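# Eight arms lift a hand barrow with rollers onto bearers

## Task

Raise the hand barrow and set it on top of the two bearers so that both rollers are still lying on it at the end; neither roller may fall off at any point.

## Robot and tools

Robots: eight identical i2rt Big YAM arms, arm1 to arm8. Each has six revolute joints, a two-finger gripper and a wrist camera mounted above the hand that looks toward the fingertips. Reach is about 1.0 m from the joint1 axis. A fixed room camera, cam_high, also watches the scene.

Layout (scene frame, metres, z up, origin on the floor): arm1 to arm4 stand along y = +0.65 at x = +1.14, +0.38, -0.39, -1.15 and face -y. arm5 to arm8 stand along y = -0.65 at x = -1.14, -0.38, +0.37, +1.15 and face +y. Feet are at z of roughly 0.74 to 0.82; the tables under them have their top at z = 0.720. Each foot faces along its own +x.

Tools:
- move: one action for any set of arms. Each arm key ("arm1" ... "arm8") takes its own object; an arm left out gets nothing new but may keep pushing toward an older target. Inside an arm's object:
  "joints": absolute joint targets by name: joint1_rad (-2.879 to 2.879, base turn, positive counter-clockwise from above, 0 points along the foot's facing), joint2_rad (0 to 3.141, shoulder, 0 = upper arm back and level, positive lifts it up then forward), joint3_rad (0 to 3.019, elbow, 0 = folded), joint4_rad (-1.692 to 1.57, hand pitch, positive tips fingers up), joint5_rad (-1.57 to 1.57, sideways swing, positive to the arm's right), joint6_rad (-2.094 to 2.094, roll, positive clockwise seen from behind), gripper_m (0 to 0.093 m, fingertip gap). Radians and metres, absolute, not offsets.
  "min_time_s" (0.1 to 8 s): slowest allowed duration for that arm's joint motions; only valid with "joints".
  "target": one list of seven numbers [x, y, z, qw, qx, qy, qz], an absolute hand pose in the scene frame (metres, unit quaternion w first), same form as the printed "hand" line. The hand travels in a straight line from its current hand_target toward it. When "target" is given, "joints" may only contain gripper_m.
  "speed": top path speed, 0.002 to 0.5 m/s (default 0.25), only with "target"; rotation is capped at twice that in rad/s.
  "cameras": list of camera names (or ["all"], or []) to return images.
  All motions in one call start together; all hand paths end together, paced by the slowest. Hand paths take 0.5 to 10 s and are cut off at 10 s; no action exceeds 15 s. A move with no action returns every robot's full state and all images.
- wait: seconds (0 to 10), optional cameras; commands nothing, the scene keeps running.
- zoom_image: camera plus region [x0, y0, x1, y1] in pixels of that camera's latest image (origin top-left, at most 504 by 504). Wrist images are 672x504 fisheye; cam_high is 896x504.
- read_manual: returns only licence texts.
- finished_scene: scene = this scene's number; ends the scene for good, and any later calls in the same reply go to the next scene.

Hand frame: "hand" is the point between the finger pads, about 1 cm short of the tips. Fingers point along the hand's +z; they open and close along its y. hand_target is the pose the held joint targets correspond to. The controller clips each step to 100 mm and 20 degrees from the measured hand, then uses damped IK (position first). Expect the hand to lag, wander, overshoot speed near full stretch, and stop a centimetre or more off. Joint paths can swing wide because joints move at different rates.

Result lines: "move" lists each arm that was sent motion with "done" or its worst status. Per-arm joint_status/hand_status: "done" within tolerance (joint1 ±0.045, joint2 ±0.14, joint3 ±0.09, joint4 ±0.055, joint5 ±0.03, joint6 ±0.035 rad, gripper ±0.003 m); "off_target" = resting away and maybe still pushing; "time_out" = the arm could not finish and now holds a nearby target it keeps pushing toward (on_its_own lists these; "held at" is the target, not the reading); "not_followed" = a safety check withheld it ("joint command not followed" or "pose unreachable"), and it may keep trying. To relieve pushing, command a joint to its reported position. Arms not named appear under "as last shown" with "not commanded". Joint velocities are rad/s (gripper m/s); "within noise" means still. Joint torques are total drive output in N m, gravity included, with per-arm offsets; joints 3 and 4 wrap at ±28. "pictures" gives image order; images may be slightly older than the state.

Gripper: pads push about 50 to 64 N each. When gripping a rigid part, gripper_m reads up to 0.005 m under its width (or up to 0.002 over). Full force starts about 0.005 m below the first-touch reading. Closed on nothing it reads 0.000 to 0.003. To release, command well above the reading.

Errors: an unknown key makes a call invalid (later calls still run); an out-of-range value gets it refused, and then later move, wait and finished_scene calls in that reply are skipped, as they are after a stop.

Avoid: arms pressing hard on each other (including a gripper closing on another arm's fingers), which fails the scene; the self/other-arm check can be late and does not guard fingers, grippers or cameras. Arms never stop on contact, so don't drive into the barrow, bearers or tables. Don't let a roller or the barrow fall, drop far, or leave the work area; set things down gently and stationary before opening. Loose objects can be nudged now and then. Sustained loads, stretched poses or unreachable targets heat motors: a MOTOR HOT line appears at 85 °C, and at 100 °C the arm goes limp for 30 s or more (OVER-TEMPERATURE FAULT, keys read "limit_stop_at_motor_heat"; resend targets afterwards). The scene keeps running while you think, holding the last commands.

Each tool is called as name(argument=value, ...) on one line, values as JSON.

## Session

move()

Scene clock: 0.00 s.
Joint torques (N m): no reading
Heat: arm1: hottest joint1_rad 29 °C; arm2: hottest joint5_rad 27 °C; arm3: hottest joint1_rad 29 °C; arm4: hottest joint2_rad 27 °C; arm5: hottest joint3_rad 27 °C; arm6: hottest joint5_rad 26 °C; arm7: hottest joint2_rad 27 °C; arm8: hottest joint2_rad 29 °C.
Joint velocities: within noise
arm1.joint_positions: joint1_rad=-0.140 joint2_rad=+0.529 joint3_rad=+1.347 joint4_rad=-1.348 joint5_rad=-0.058 joint6_rad=-0.316 gripper_m=+0.09396
arm1.joint_status: not commanded
arm1.hand: x=+1.1158 y=+0.4447 z=+1.3561 quat_wxyz=(-0.285, -0.549, -0.670, +0.412) (m; scene frame)
arm1.hand_target: x=+1.1162 y=+0.4477 z=+1.3673 quat_wxyz=(-0.290, -0.544, -0.665, +0.422) (m; scene frame)
arm1.hand_status: not commanded
arm2.joint_positions: joint1_rad=-0.348 joint2_rad=+0.628 joint3_rad=+1.448 joint4_rad=-1.492 joint5_rad=+0.276 joint6_rad=-0.187 gripper_m=+0.09396
arm2.joint_status: not commanded
arm2.hand: x=+0.2605 y=+0.4630 z=+1.3342 quat_wxyz=(-0.101, -0.722, -0.533, +0.430) (m; scene frame)
arm2.hand_target: x=+0.2611 y=+0.4648 z=+1.3431 quat_wxyz=(-0.106, -0.719, -0.529, +0.438) (m; scene frame)
arm2.hand_status: not commanded
arm3.joint_positions: joint1_rad=-0.128 joint2_rad=+0.570 joint3_rad=+1.417 joint4_rad=-1.298 joint5_rad=+0.265 joint6_rad=+0.141 gripper_m=+0.09396
arm3.joint_status: not commanded
arm3.hand: x=-0.4560 y=+0.4444 z=+1.3313 quat_wxyz=(-0.288, -0.713, -0.454, +0.449) (m; scene frame)
arm3.hand_target: x=-0.4555 y=+0.4476 z=+1.3413 quat_wxyz=(-0.295, -0.709, -0.450, +0.456) (m; scene frame)
arm3.hand_status: not commanded
arm4.joint_positions: joint1_rad=-0.391 joint2_rad=+0.628 joint3_rad=+1.431 joint4_rad=-1.269 joint5_rad=-0.190 joint6_rad=+0.321 gripper_m=+0.09396
arm4.joint_status: not commanded
arm4.hand: x=-1.2111 y=+0.4166 z=+1.3065 quat_wxyz=(-0.416, -0.751, -0.399, +0.322) (m; scene frame)
arm4.hand_target: x=-1.2099 y=+0.4195 z=+1.3175 quat_wxyz=(-0.423, -0.744, -0.397, +0.330) (m; scene frame)
arm4.hand_status: not commanded
arm5.joint_positions: joint1_rad=-0.225 joint2_rad=+0.632 joint3_rad=+1.339 joint4_rad=-1.302 joint5_rad=-0.285 joint6_rad=-0.060 gripper_m=+0.09396
arm5.joint_status: not commanded
arm5.hand: x=-1.1363 y=-0.3974 z=+1.3116 quat_wxyz=(-0.285, +0.624, -0.620, -0.380) (m; scene frame)
arm5.hand_target: x=-1.1366 y=-0.3992 z=+1.3210 quat_wxyz=(-0.293, +0.622, -0.616, -0.385) (m; scene frame)
arm5.hand_status: not commanded
arm6.joint_positions: joint1_rad=-0.031 joint2_rad=+0.607 joint3_rad=+1.330 joint4_rad=-1.348 joint5_rad=-0.199 joint6_rad=+0.463 gripper_m=+0.09396
arm6.joint_status: not commanded
arm6.hand: x=-0.3979 y=-0.4198 z=+1.3091 quat_wxyz=(-0.159, +0.496, -0.737, -0.431) (m; scene frame)
arm6.hand_target: x=-0.3978 y=-0.4220 z=+1.3199 quat_wxyz=(-0.166, +0.494, -0.732, -0.440) (m; scene frame)
arm6.hand_status: not commanded
arm7.joint_positions: joint1_rad=-0.098 joint2_rad=+0.566 joint3_rad=+1.318 joint4_rad=-1.378 joint5_rad=+0.196 joint6_rad=+0.138 gripper_m=+0.09396
arm7.joint_status: not commanded
arm7.hand: x=+0.4155 y=-0.4320 z=+1.3199 quat_wxyz=(-0.371, +0.529, -0.714, -0.268) (m; scene frame)
arm7.hand_target: x=+0.4153 y=-0.4336 z=+1.3334 quat_wxyz=(-0.381, +0.524, -0.710, -0.278) (m; scene frame)
arm7.hand_status: not commanded
arm8.joint_positions: joint1_rad=+0.349 joint2_rad=+0.610 joint3_rad=+1.387 joint4_rad=-1.323 joint5_rad=+0.118 joint6_rad=+0.071 gripper_m=+0.09396
arm8.joint_status: not commanded
arm8.hand: x=+1.0945 y=-0.4273 z=+1.3446 quat_wxyz=(-0.323, +0.667, -0.557, -0.376) (m; scene frame)
arm8.hand_target: x=+1.0953 y=-0.4302 z=+1.3601 quat_wxyz=(-0.331, +0.659, -0.552, -0.389) (m; scene frame)
arm8.hand_status: not commanded
pictures: arm1_cam_wrist, arm2_cam_wrist, arm3_cam_wrist, arm4_cam_wrist, arm5_cam_wrist, arm6_cam_wrist, arm7_cam_wrist, arm8_cam_wrist, cam_high

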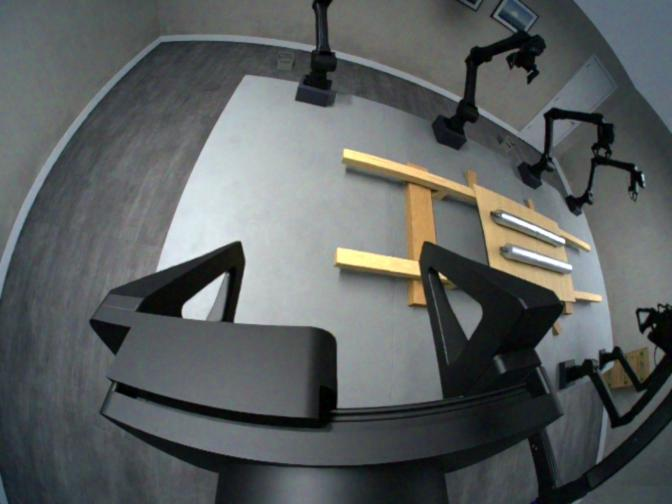

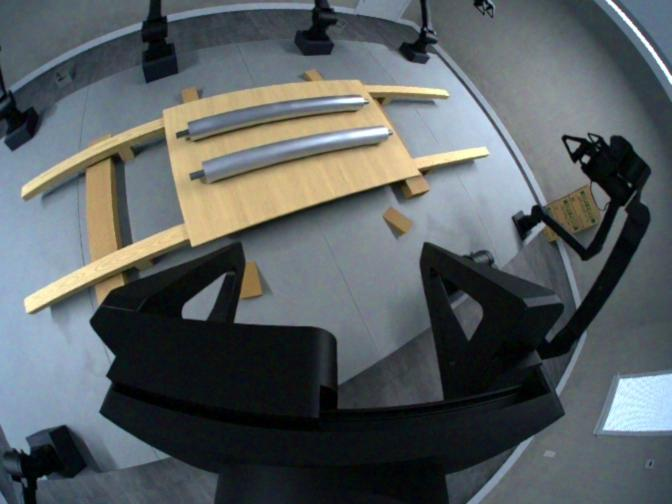

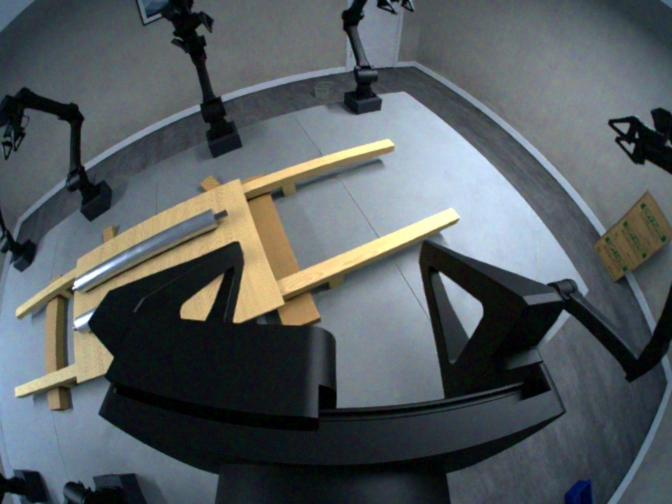

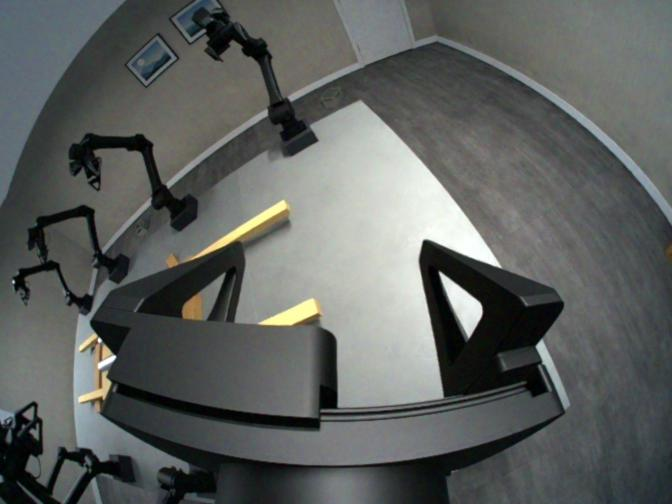

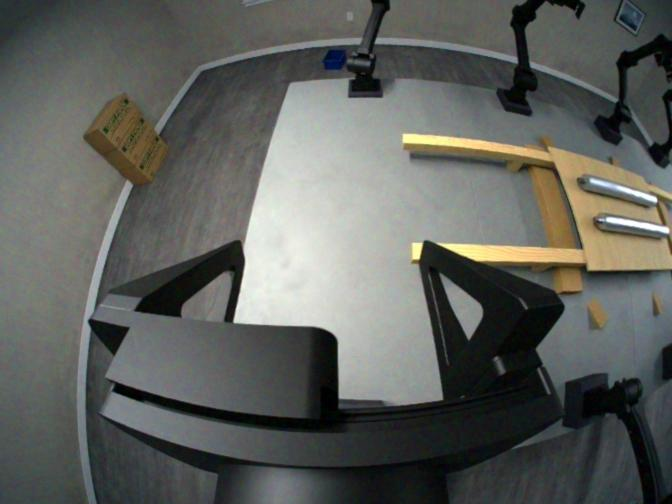

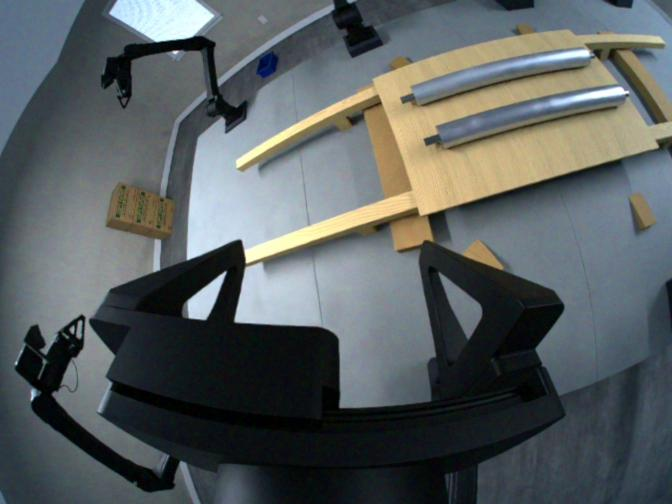

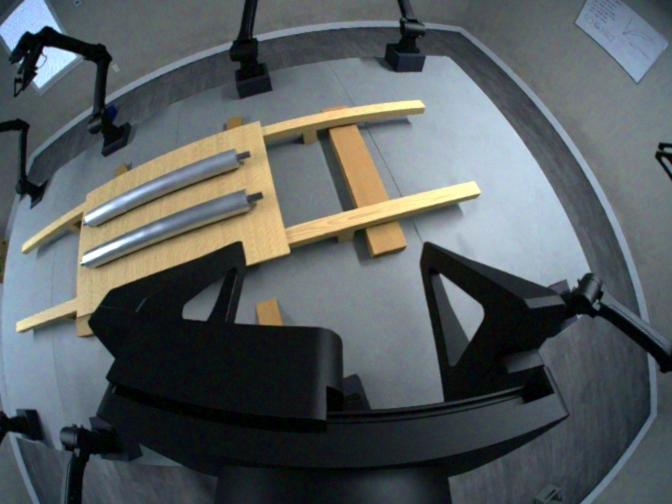

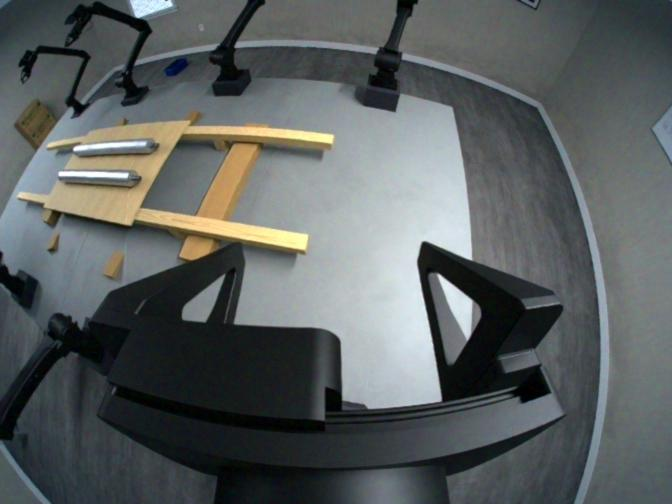

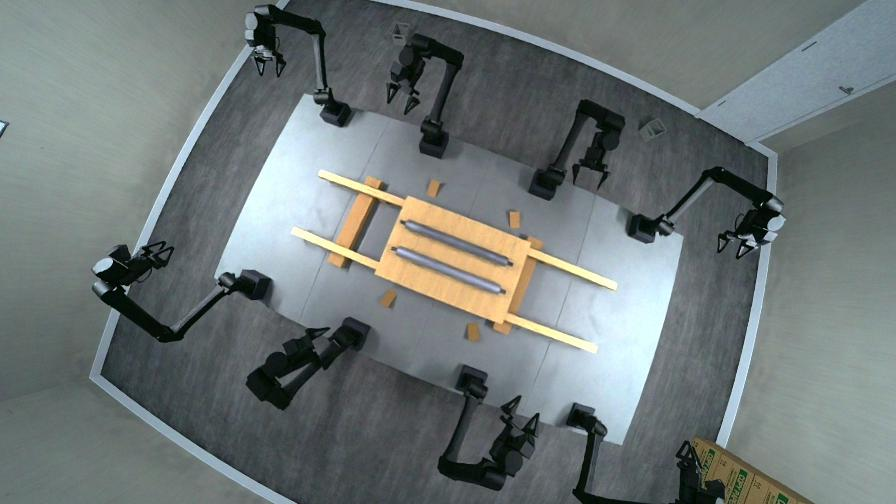

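zoom_image(camera="cam_high", region=[270, 140, 640, 380])

zoom_image(camera="arm2_cam_wrist", region=[0, 60, 504, 330])

zoom_image(camera="arm7_cam_wrist", region=[0, 60, 504, 360])

zoom_image(camera="arm6_cam_wrist", region=[200, 0, 672, 300])

zoom_image(camera="arm3_cam_wrist", region=[0, 100, 480, 420])

Scaled by 1.362 from the camera's 896x504 image, which has a finer 1280x720 frame.

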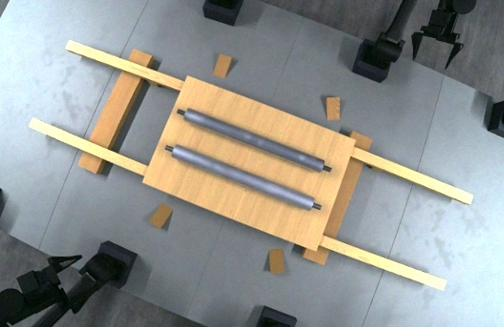

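Scaled by 1.000.

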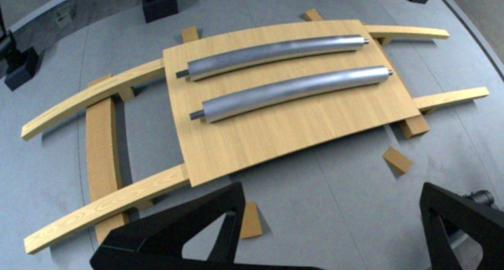

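Scaled by 1.000.

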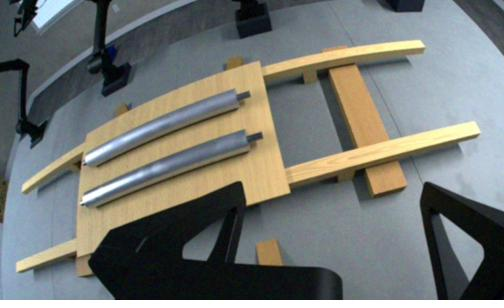

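Scaled by 1.068 from the camera's 672x504 image, which has a finer 960x720 frame.

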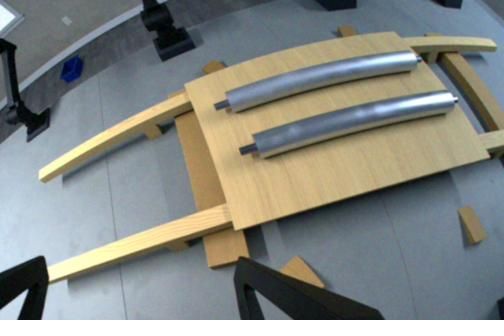

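Scaled by 1.050 from the camera's 672x504 image, which has a finer 960x720 frame.

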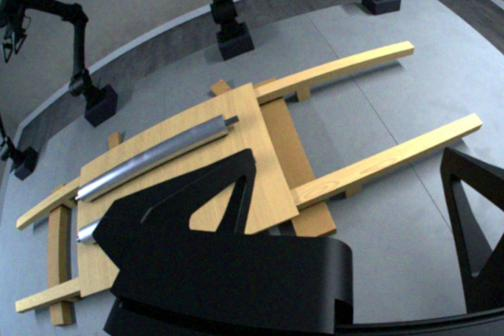

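zoom_image(camera="cam_high", region=[280, 150, 460, 300])

zoom_image(camera="cam_high", region=[440, 190, 640, 370])

zoom_image(camera="arm7_cam_wrist", region=[230, 80, 500, 280])

zoom_image(camera="arm7_cam_wrist", region=[60, 100, 310, 280])

zoom_image(camera="arm2_cam_wrist", region=[0, 70, 250, 330])

zoom_image(camera="arm6_cam_wrist", region=[230, 60, 510, 280])

Scaled by 2.800 from the camera's 896x504 image, which has a finer 1280x720 frame.

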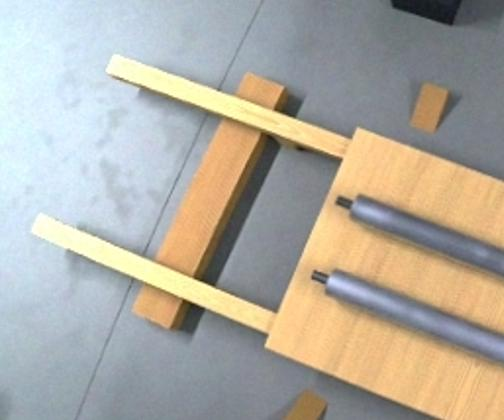

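Scaled by 2.520 from the camera's 896x504 image, which has a finer 1280x720 frame.

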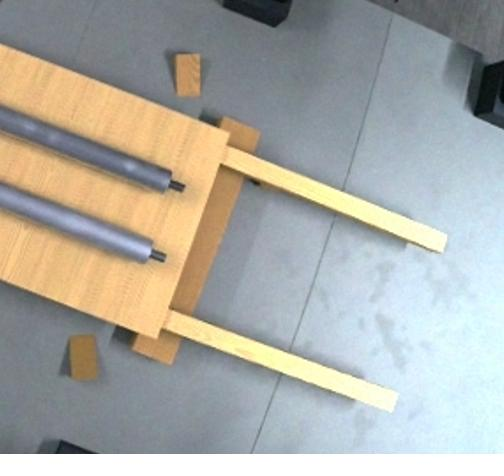

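Scaled by 1.867 from the camera's 672x504 image, which has a finer 960x720 frame.

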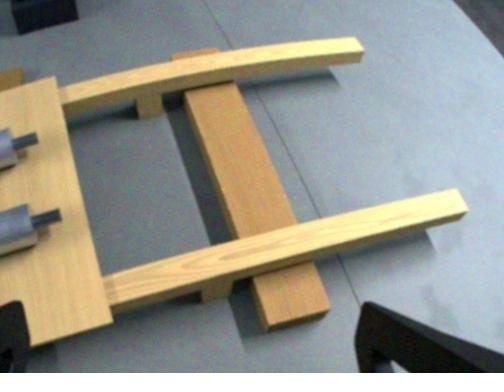

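Scaled by 2.016 from the camera's 672x504 image, which has a finer 960x720 frame.

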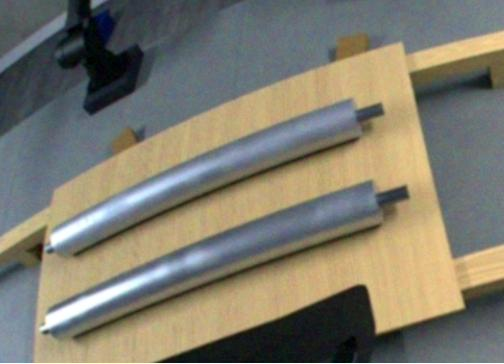

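Scaled by 1.938 from the camera's 672x504 image, which has a finer 960x720 frame.

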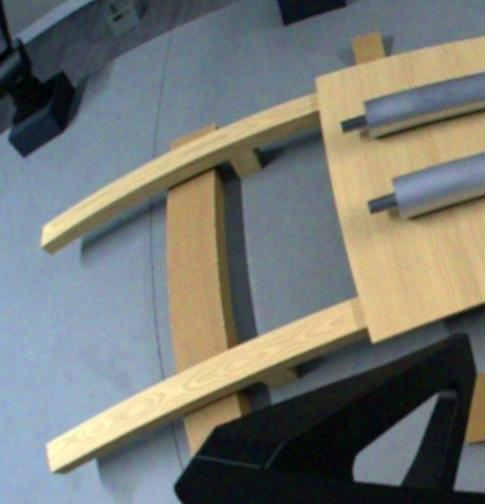

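Scaled by 1.800 from the camera's 672x504 image, which has a finer 960x720 frame.

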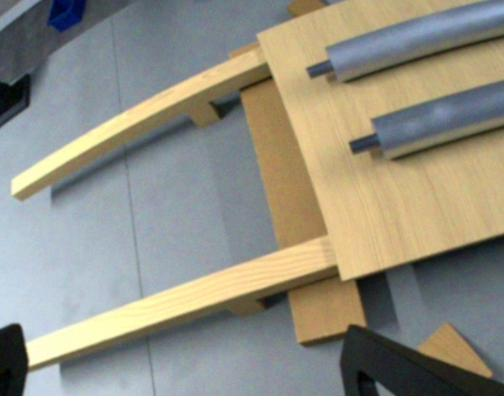

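zoom_image(camera="cam_high", region=[300, 300, 500, 420])

zoom_image(camera="cam_high", region=[390, 100, 590, 220])

zoom_image(camera="cam_high", region=[200, 80, 380, 300])

zoom_image(camera="cam_high", region=[540, 200, 720, 460])

Scaled by 2.520 from the camera's 896x504 image, which has a finer 1280x720 frame.

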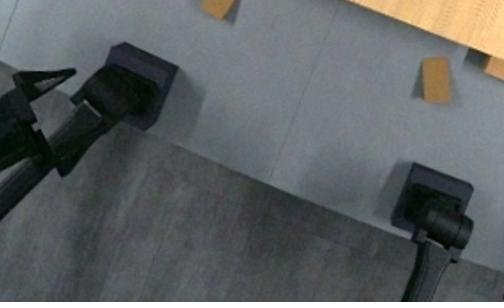

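Scaled by 2.520 from the camera's 896x504 image, which has a finer 1280x720 frame.

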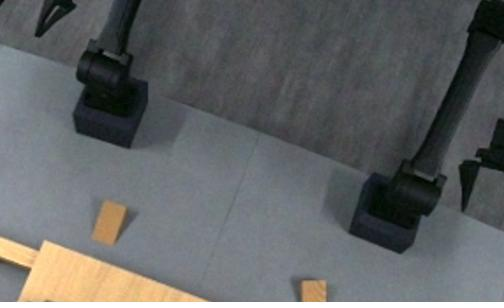

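Scaled by 2.291 from the camera's 896x504 image, which has a finer 1280x720 frame.

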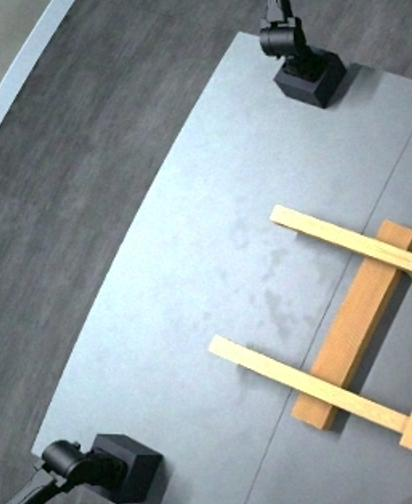

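Scaled by 1.938 from the camera's 896x504 image, which has a finer 1280x720 frame.

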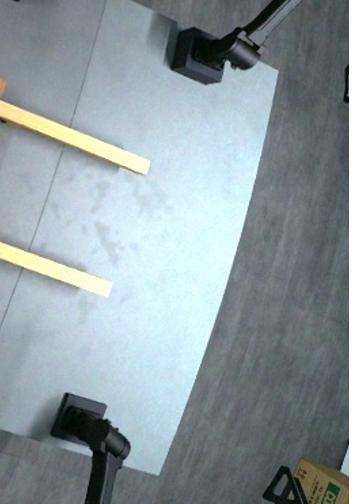

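zoom_image(camera="cam_high", region=[320, 165, 400, 275])

zoom_image(camera="cam_high", region=[480, 225, 560, 340])

zoom_image(camera="cam_high", region=[370, 185, 540, 320])

Scaled by 4.582 from the camera's 896x504 image, which has a finer 1280x720 frame.

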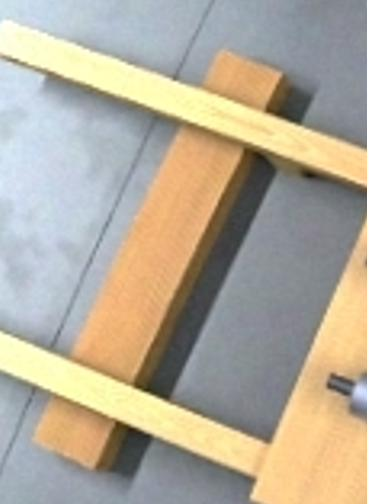

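Scaled by 4.383 from the camera's 896x504 image, which has a finer 1280x720 frame.

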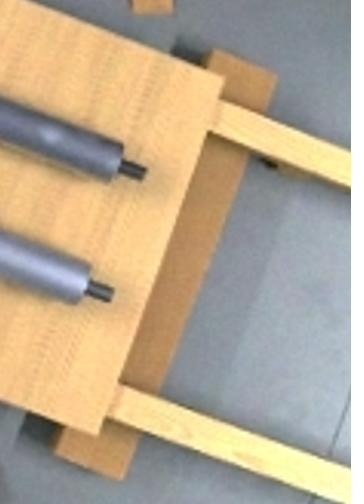

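Scaled by 2.965 from the camera's 896x504 image, which has a finer 1280x720 frame.

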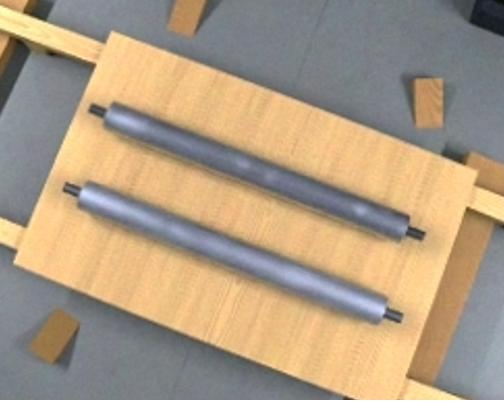

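move(arm1={"target": [0.86, 0.218, 1.0, 0, 1, 0, 0], "speed": 0.3}, arm2={"target": [0.46, 0.214, 1.0, 0, 0, 1, 0], "speed": 0.3}, arm3={"target": [-0.46, 0.206, 1.0, 0, 1, 0, 0], "speed": 0.3}, arm4={"target": [-0.9, 0.202, 1.0, 0, 0, 1, 0], "speed": 0.3}, arm5={"target": [-0.9, -0.203, 1.0, 0, 0, 1, 0], "speed": 0.3}, arm6={"target": [-0.46, -0.194, 1.0, 0, 1, 0, 0], "speed": 0.3}, arm7={"target": [0.46, -0.175, 1.0, 0, 0, 1, 0], "speed": 0.3}, arm8={"target": [0.86, -0.166, 1.0, 0, 1, 0, 0], "speed": 0.3}, cameras=["all"])

Scene clock: 26.70 s.
Joint torques (N m): arm1=[0.44 -14.15 12.81 0.14 -0.08 0.02] | arm2=[1.38 -10.93 11.55 -0.27 -0.25 -0.18] | arm3=[-1.14 -11.99 14.49 0.06 -0.09 0.18] | arm4=[0.38 -18.14 15.21 -0.05 0.21 0] | arm5=[-3.37 -12.1 12.27 0.05 -0.05 0.11] | arm6=[0.26 -11.34 16.4 -0.43 0.02 -0.09] | arm7=[0.26 -12.86 10.52 -0.02 -0.08 0.11] | arm8=[-0.15 -14.33 14.84 -0.36 0.04 -0.14]
Heat: arm1: hottest joint1_rad 29 °C; arm2: hottest joint5_rad 27 °C; arm3: hottest joint1_rad 28 °C; arm4: hottest joint2_rad 27 °C; arm5: hottest joint3_rad 28 °C; arm6: hottest joint1_rad 25 °C; arm7: hottest joint2_rad 27 °C; arm8: hottest joint2_rad 29 °C.
move: arm1 off_target; arm2 off_target; arm3 off_target; arm4 off_target; arm5 off_target; arm6 off_target; arm7 off_target; arm8 off_target
Joint velocities: within noise
arm1.joint_positions: joint1_rad=-0.556 joint2_rad=+1.686 joint3_rad=+1.444 joint4_rad=-1.380 joint5_rad=-0.002 joint6_rad=+0.981 gripper_m=+0.09396
arm1.joint_status: not commanded
arm1.hand: x=+0.8737 y=+0.2312 z=+0.9834 quat_wxyz=(+0.018, -1.000, -0.012, -0.015) (m; scene frame)
arm1.hand_target: x=+0.8623 y=+0.2203 z=+0.9983 quat_wxyz=(+0.002, -1.000, -0.003, -0.008) (m; scene frame)
arm1.hand_status: off_target (0.025 m and 3.0 deg from the pose sent, 0.494 m and 113.4 deg at the start)
arm2.joint_positions: joint1_rad=+0.184 joint2_rad=+1.467 joint3_rad=+1.269 joint4_rad=-1.394 joint5_rad=+0.020 joint6_rad=-1.353 gripper_m=+0.09396
arm2.joint_status: not commanded
arm2.hand: x=+0.4489 y=+0.2297 z=+0.9863 quat_wxyz=(+0.009, -0.020, -1.000, -0.015) (m; scene frame)
arm2.hand_target: x=+0.4549 y=+0.2159 z=+0.9986 quat_wxyz=(+0.005, -0.008, -1.000, -0.003) (m; scene frame)
arm2.hand_status: off_target (0.024 m and 3.0 deg from the pose sent, 0.462 m and 115.6 deg at the start)
arm3.joint_positions: joint1_rad=-0.151 joint2_rad=+1.503 joint3_rad=+1.400 joint4_rad=-1.500 joint5_rad=-0.002 joint6_rad=+1.377 gripper_m=+0.09396
arm3.joint_status: not commanded
arm3.hand: x=-0.4529 y=+0.2216 z=+0.9810 quat_wxyz=(+0.023, -1.000, -0.017, -0.001) (m; scene frame)
arm3.hand_target: x=-0.4573 y=+0.2069 z=+0.9981 quat_wxyz=(+0.005, -1.000, -0.005, +0.000) (m; scene frame)
arm3.hand_status: off_target (0.026 m and 3.3 deg from the pose sent, 0.408 m and 89.0 deg at the start)
arm4.joint_positions: joint1_rad=+0.489 joint2_rad=+1.677 joint3_rad=+1.661 joint4_rad=-1.600 joint5_rad=+0.019 joint6_rad=-1.047 gripper_m=+0.09397
arm4.joint_status: not commanded
arm4.hand: x=-0.9142 y=+0.2098 z=+0.9814 quat_wxyz=(+0.015, -0.014, -1.000, -0.017) (m; scene frame)
arm4.hand_target: x=-0.9037 y=+0.2022 z=+0.9976 quat_wxyz=(+0.008, -0.002, -1.000, -0.003) (m; scene frame)
arm4.hand_status: off_target (0.025 m and 3.1 deg from the pose sent, 0.487 m and 133.0 deg at the start)
arm5.joint_positions: joint1_rad=-0.505 joint2_rad=+1.649 joint3_rad=+1.522 joint4_rad=-1.447 joint5_rad=-0.001 joint6_rad=+1.057 gripper_m=+0.09396
arm5.joint_status: not commanded
arm5.hand: x=-0.9093 y=-0.2123 z=+0.9918 quat_wxyz=(+0.005, +0.016, -1.000, +0.008) (m; scene frame)
arm5.hand_target: x=-0.9011 y=-0.2042 z=+0.9977 quat_wxyz=(+0.004, +0.005, -1.000, +0.003) (m; scene frame)
arm5.hand_status: off_target (0.015 m and 2.1 deg from the pose sent, 0.437 m and 103.3 deg at the start)
arm6.joint_positions: joint1_rad=+0.166 joint2_rad=+1.561 joint3_rad=+1.368 joint4_rad=-1.410 joint5_rad=+0.021 joint6_rad=-1.363 gripper_m=+0.09396
arm6.joint_status: not commanded
arm6.hand: x=-0.4502 y=-0.2115 z=+0.9848 quat_wxyz=(+0.019, +1.000, -0.013, +0.006) (m; scene frame)
arm6.hand_target: x=-0.4563 y=-0.1949 z=+0.9982 quat_wxyz=(+0.003, +1.000, -0.004, +0.004) (m; scene frame)
arm6.hand_status: off_target (0.025 m and 2.7 deg from the pose sent, 0.388 m and 120.6 deg at the start)
arm7.joint_positions: joint1_rad=-0.215 joint2_rad=+1.605 joint3_rad=+1.373 joint4_rad=-1.378 joint5_rad=-0.006 joint6_rad=+1.368 gripper_m=+0.09396
arm7.joint_status: not commanded
arm7.hand: x=+0.4518 y=-0.1912 z=+0.9809 quat_wxyz=(+0.004, +0.012, -1.000, +0.023) (m; scene frame)
arm7.hand_target: x=+0.4573 y=-0.1765 z=+0.9988 quat_wxyz=(+0.001, +0.004, -1.000, +0.004) (m; scene frame)
arm7.hand_status: off_target (0.026 m and 3.0 deg from the pose sent, 0.413 m and 88.8 deg at the start)
arm8.joint_positions: joint1_rad=+0.565 joint2_rad=+1.836 joint3_rad=+1.692 joint4_rad=-1.482 joint5_rad=-0.011 joint6_rad=-1.018 gripper_m=+0.09396
arm8.joint_status: not commanded
arm8.hand: x=+0.8715 y=-0.1774 z=+0.9781 quat_wxyz=(+0.022, +1.000, -0.013, +0.014) (m; scene frame)
arm8.hand_target: x=+0.8592 y=-0.1685 z=+0.9980 quat_wxyz=(+0.002, +1.000, +0.000, +0.004) (m; scene frame)
arm8.hand_status: off_target (0.027 m and 3.3 deg from the pose sent, 0.492 m and 96.3 deg at the start)
pictures: arm1_cam_wrist, arm2_cam_wrist, arm3_cam_wrist, arm4_cam_wrist, arm5_cam_wrist, arm6_cam_wrist, arm7_cam_wrist, arm8_cam_wrist, cam_high

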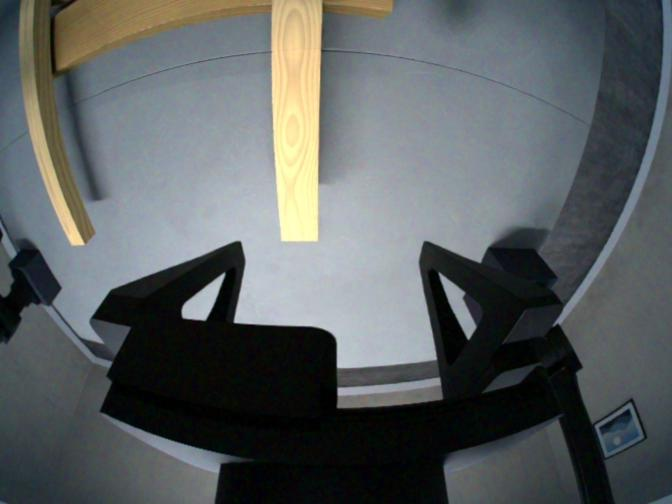

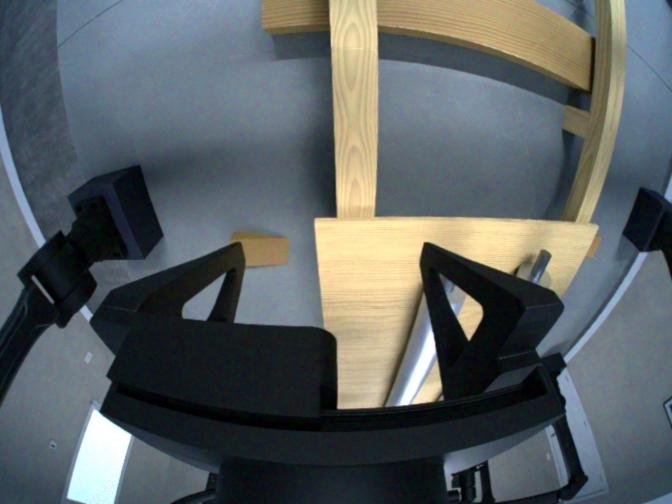

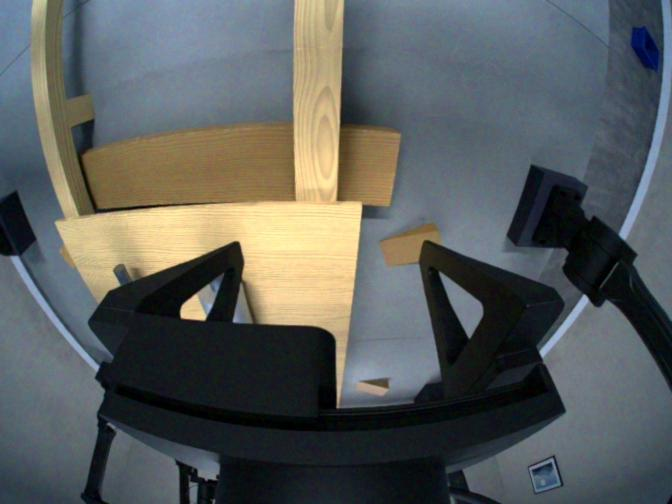

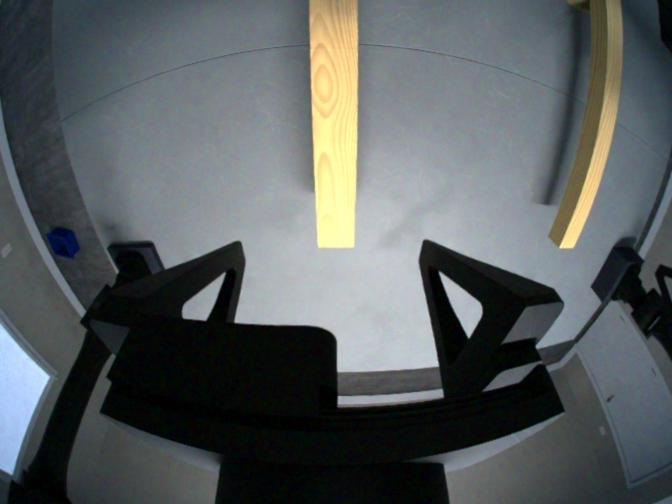

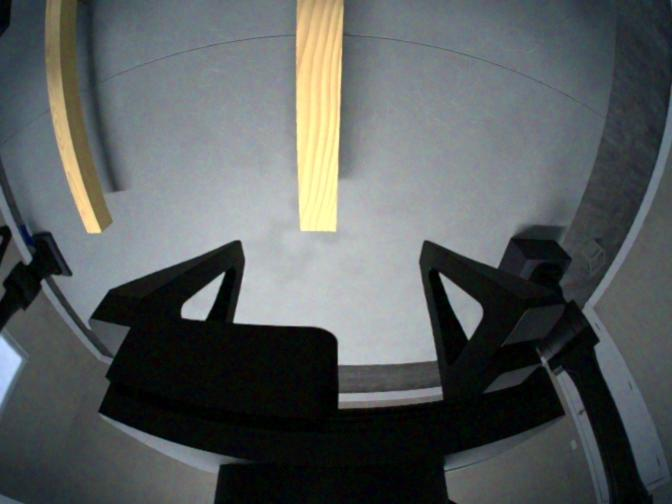

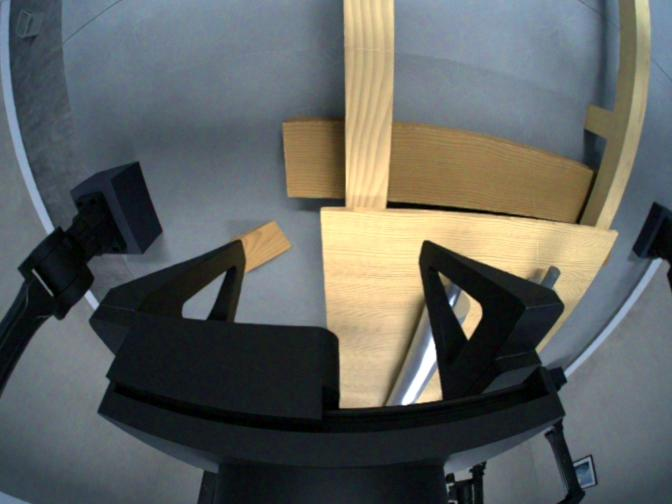

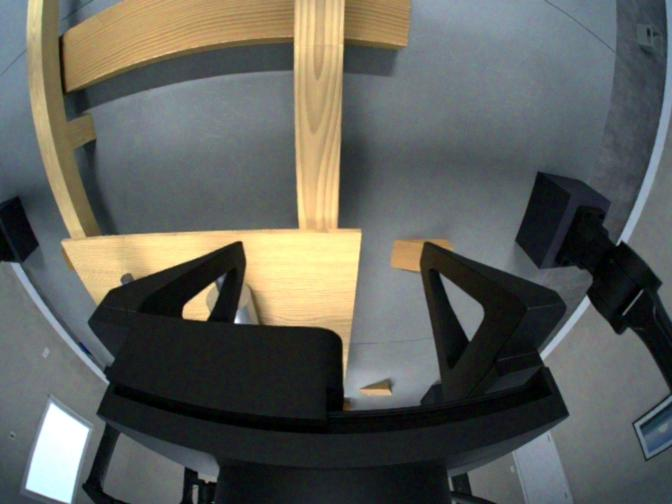

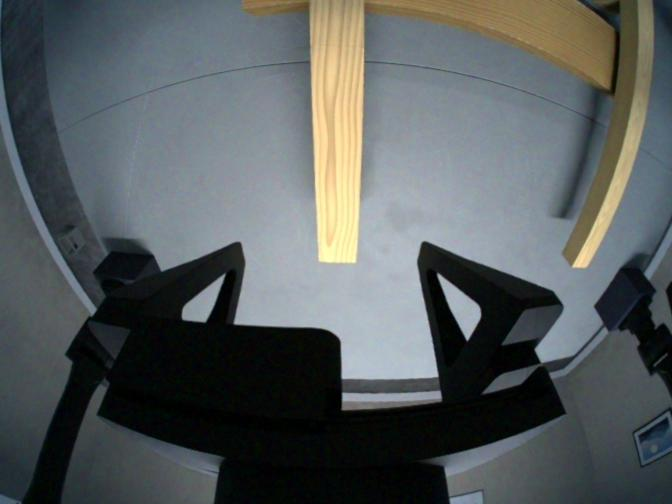

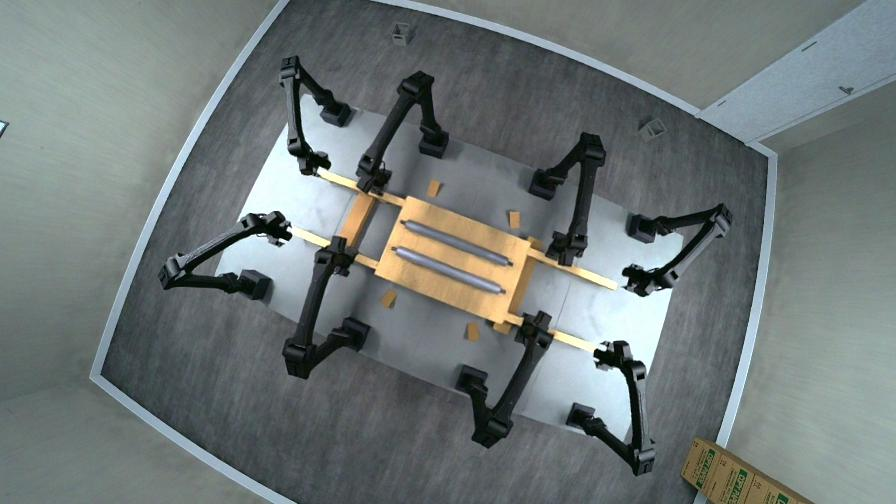

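zoom_image(camera="arm2_cam_wrist", region=[480, 0, 672, 250])

zoom_image(camera="arm7_cam_wrist", region=[0, 0, 200, 260])

zoom_image(camera="arm6_cam_wrist", region=[480, 0, 672, 250])

zoom_image(camera="arm3_cam_wrist", region=[0, 0, 200, 260])

Scaled by 2.016 from the camera's 672x504 image, which has a finer 960x720 frame.

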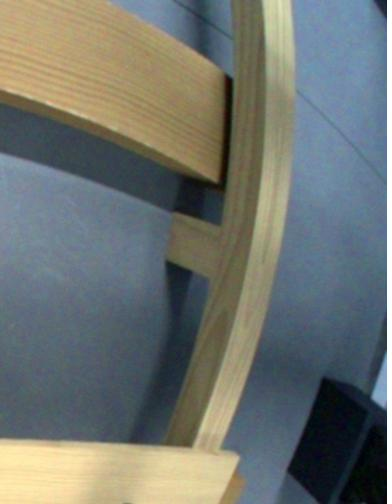

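Scaled by 1.938 from the camera's 672x504 image, which has a finer 960x720 frame.

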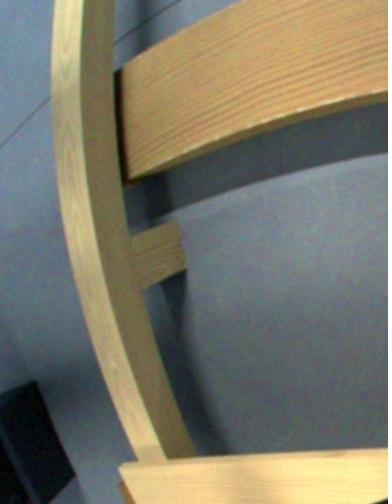

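Scaled by 2.016 from the camera's 672x504 image, which has a finer 960x720 frame.

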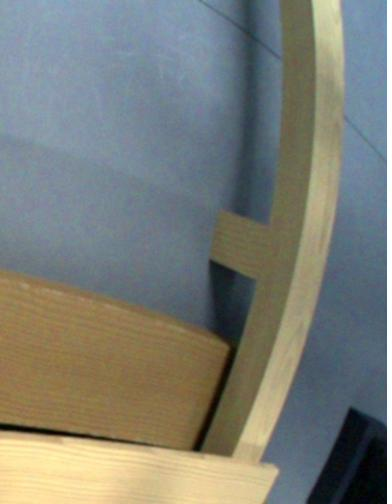

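Scaled by 1.938 from the camera's 672x504 image, which has a finer 960x720 frame.

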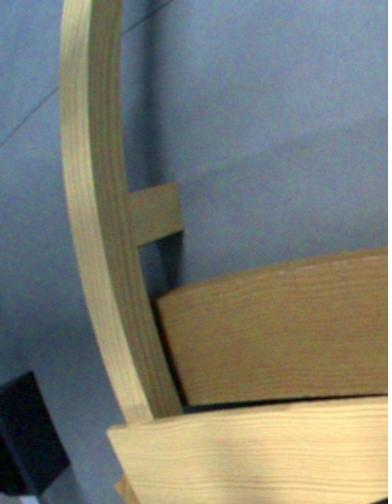

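zoom_image(camera="arm2_cam_wrist", region=[20, 130, 220, 330])

zoom_image(camera="arm2_cam_wrist", region=[560, 140, 672, 300])

zoom_image(camera="arm3_cam_wrist", region=[480, 130, 640, 290])

zoom_image(camera="arm1_cam_wrist", region=[450, 200, 600, 350])

Scaled by 2.520 from the camera's 672x504 image, which has a finer 960x720 frame.

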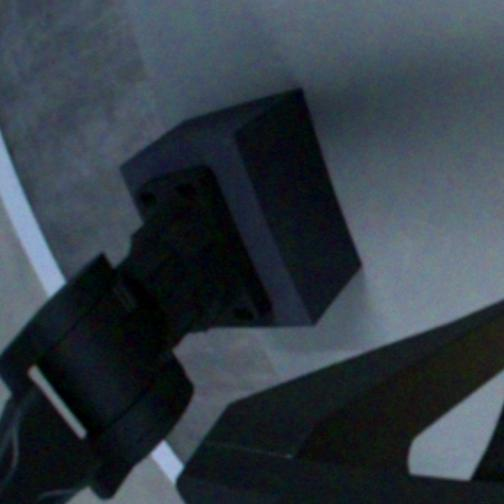

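Scaled by 3.150 from the camera's 672x504 image, which has a finer 960x720 frame.

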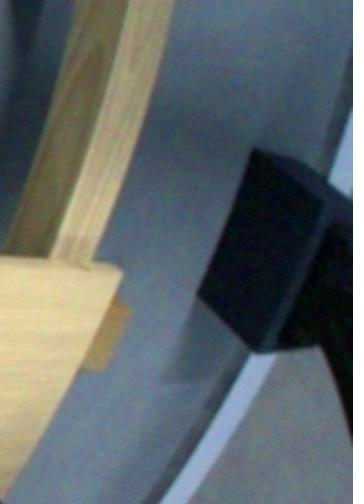

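Scaled by 3.150 from the camera's 672x504 image, which has a finer 960x720 frame.

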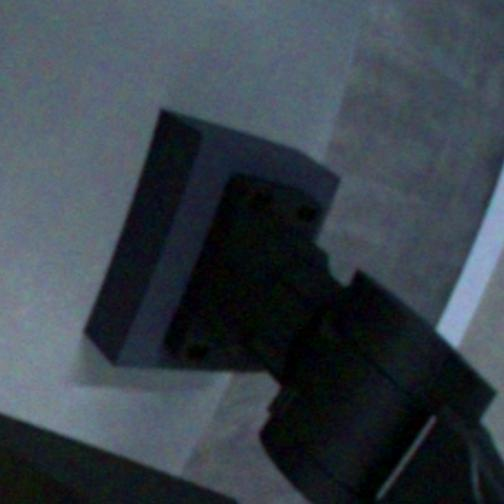

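Scaled by 3.360 from the camera's 672x504 image, which has a finer 960x720 frame.

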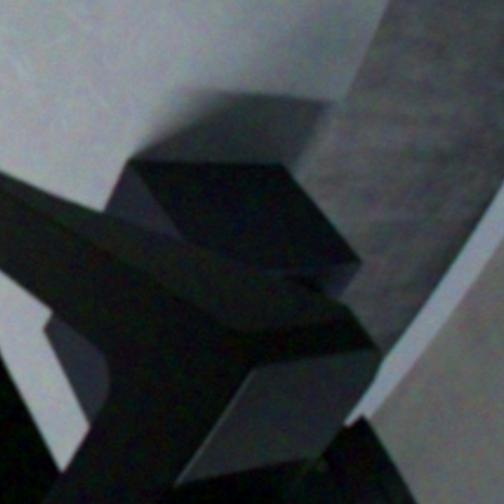

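move(cameras=["cam_high"])

zoom_image(camera="cam_high", region=[370, 185, 540, 320])

Scene clock: 39.83 s.
Joint torques (N m): arm1=[0.62 -14.04 12.79 0.12 -0.07 0.02] | arm2=[1.14 -11.22 11.67 -0.34 -0.24 -0.19] | arm3=[-1.2 -12.16 14.5 0.02 -0.09 0.19] | arm4=[0.03 -18.02 15.21 -0.12 0.23 -0.03] | arm5=[-3.37 -12.1 12.29 0.03 -0.05 0.09] | arm6=[0.15 -11.34 16.46 -0.43 0.02 -0.1] | arm7=[0.32 -12.86 10.51 -0.01 -0.08 0.11] | arm8=[-0.21 -14.27 14.84 -0.44 0.04 -0.17]
Heat: arm1: hottest joint1_rad 29 °C; arm2: hottest joint3_rad 26 °C; arm3: hottest joint1_rad 28 °C; arm4: hottest joint2_rad 27 °C; arm5: hottest joint3_rad 31 °C; arm6: hottest joint1_rad 25 °C; arm7: hottest joint2_rad 27 °C; arm8: hottest joint3_rad 33 °C.
Joint velocities: within noise
arm1.joint_positions: joint1_rad=-0.556 joint2_rad=+1.686 joint3_rad=+1.444 joint4_rad=-1.380 joint5_rad=-0.002 joint6_rad=+0.981 gripper_m=+0.09396
arm1.joint_status: not commanded
arm1.hand: x=+0.8737 y=+0.2312 z=+0.9834 quat_wxyz=(+0.018, -1.000, -0.012, -0.015) (m; scene frame)
arm1.hand_target: x=+0.8622 y=+0.2203 z=+0.9983 quat_wxyz=(+0.002, -1.000, -0.004, -0.008) (m; scene frame)
arm1.hand_status: off_target (0.025 m and 3.0 deg from the pose sent, 0.494 m and 113.4 deg at the start)
arm2.joint_positions: joint1_rad=+0.184 joint2_rad=+1.467 joint3_rad=+1.269 joint4_rad=-1.394 joint5_rad=+0.020 joint6_rad=-1.353 gripper_m=+0.09396
arm2.joint_status: not commanded
arm2.hand: x=+0.4489 y=+0.2297 z=+0.9863 quat_wxyz=(+0.009, -0.020, -1.000, -0.015) (m; scene frame)
arm2.hand_target: x=+0.4549 y=+0.2159 z=+0.9986 quat_wxyz=(+0.005, -0.009, -1.000, -0.003) (m; scene frame)
arm2.hand_status: off_target (0.024 m and 3.0 deg from the pose sent, 0.462 m and 115.6 deg at the start)
arm3.joint_positions: joint1_rad=-0.151 joint2_rad=+1.503 joint3_rad=+1.400 joint4_rad=-1.500 joint5_rad=-0.002 joint6_rad=+1.379 gripper_m=+0.09396
arm3.joint_status: not commanded
arm3.hand: x=-0.4529 y=+0.2216 z=+0.9810 quat_wxyz=(+0.023, -1.000, -0.016, -0.001) (m; scene frame)
arm3.hand_target: x=-0.4573 y=+0.2069 z=+0.9981 quat_wxyz=(+0.005, -1.000, -0.005, +0.000) (m; scene frame)
arm3.hand_status: off_target (0.026 m and 3.3 deg from the pose sent, 0.408 m and 89.0 deg at the start)
arm4.joint_positions: joint1_rad=+0.486 joint2_rad=+1.677 joint3_rad=+1.661 joint4_rad=-1.600 joint5_rad=+0.019 joint6_rad=-1.048 gripper_m=+0.09397
arm4.joint_status: not commanded
arm4.hand: x=-0.9155 y=+0.2091 z=+0.9814 quat_wxyz=(+0.015, -0.015, -1.000, -0.017) (m; scene frame)
arm4.hand_target: x=-0.9050 y=+0.2014 z=+0.9975 quat_wxyz=(+0.008, -0.003, -1.000, -0.003) (m; scene frame)
arm4.hand_status: off_target (0.025 m and 3.1 deg from the pose sent, 0.487 m and 133.0 deg at the start)
arm5.joint_positions: joint1_rad=-0.505 joint2_rad=+1.649 joint3_rad=+1.522 joint4_rad=-1.447 joint5_rad=-0.001 joint6_rad=+1.057 gripper_m=+0.09396
arm5.joint_status: not commanded
arm5.hand: x=-0.9093 y=-0.2123 z=+0.9918 quat_wxyz=(+0.005, +0.016, -1.000, +0.008) (m; scene frame)
arm5.hand_target: x=-0.9011 y=-0.2042 z=+0.9977 quat_wxyz=(+0.004, +0.005, -1.000, +0.003) (m; scene frame)
arm5.hand_status: off_target (0.015 m and 2.1 deg from the pose sent, 0.437 m and 103.3 deg at the start)
arm6.joint_positions: joint1_rad=+0.166 joint2_rad=+1.561 joint3_rad=+1.368 joint4_rad=-1.410 joint5_rad=+0.021 joint6_rad=-1.363 gripper_m=+0.09396
arm6.joint_status: not commanded
arm6.hand: x=-0.4502 y=-0.2115 z=+0.9848 quat_wxyz=(+0.019, +1.000, -0.013, +0.006) (m; scene frame)
arm6.hand_target: x=-0.4563 y=-0.1949 z=+0.9982 quat_wxyz=(+0.003, +1.000, -0.004, +0.004) (m; scene frame)
arm6.hand_status: off_target (0.025 m and 2.7 deg from the pose sent, 0.388 m and 120.6 deg at the start)
arm7.joint_positions: joint1_rad=-0.213 joint2_rad=+1.605 joint3_rad=+1.373 joint4_rad=-1.378 joint5_rad=-0.006 joint6_rad=+1.368 gripper_m=+0.09396
arm7.joint_status: not commanded
arm7.hand: x=+0.4511 y=-0.1911 z=+0.9809 quat_wxyz=(+0.004, +0.013, -1.000, +0.023) (m; scene frame)
arm7.hand_target: x=+0.4566 y=-0.1764 z=+0.9988 quat_wxyz=(+0.001, +0.005, -1.000, +0.004) (m; scene frame)
arm7.hand_status: off_target (0.027 m and 3.1 deg from the pose sent, 0.413 m and 88.8 deg at the start)
arm8.joint_positions: joint1_rad=+0.565 joint2_rad=+1.836 joint3_rad=+1.692 joint4_rad=-1.482 joint5_rad=-0.011 joint6_rad=-1.020 gripper_m=+0.09396
arm8.joint_status: not commanded
arm8.hand: x=+0.8715 y=-0.1774 z=+0.9781 quat_wxyz=(+0.022, +1.000, -0.012, +0.014) (m; scene frame)
arm8.hand_target: x=+0.8591 y=-0.1685 z=+0.9980 quat_wxyz=(+0.002, +1.000, +0.001, +0.004) (m; scene frame)
arm8.hand_status: off_target (0.027 m and 3.3 deg from the pose sent, 0.492 m and 96.3 deg at the start)
pictures: cam_high

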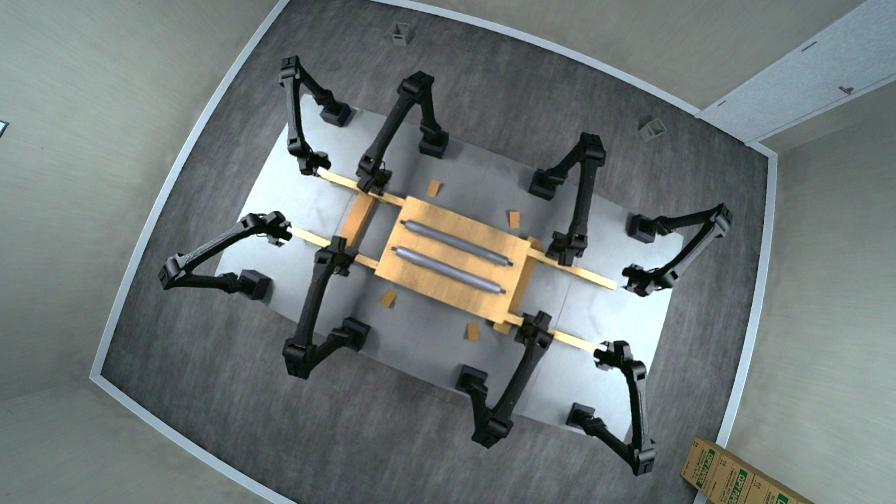

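Scaled by 2.965 from the camera's 896x504 image, which has a finer 1280x720 frame.

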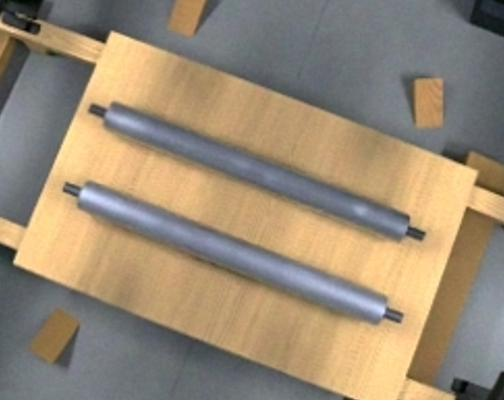

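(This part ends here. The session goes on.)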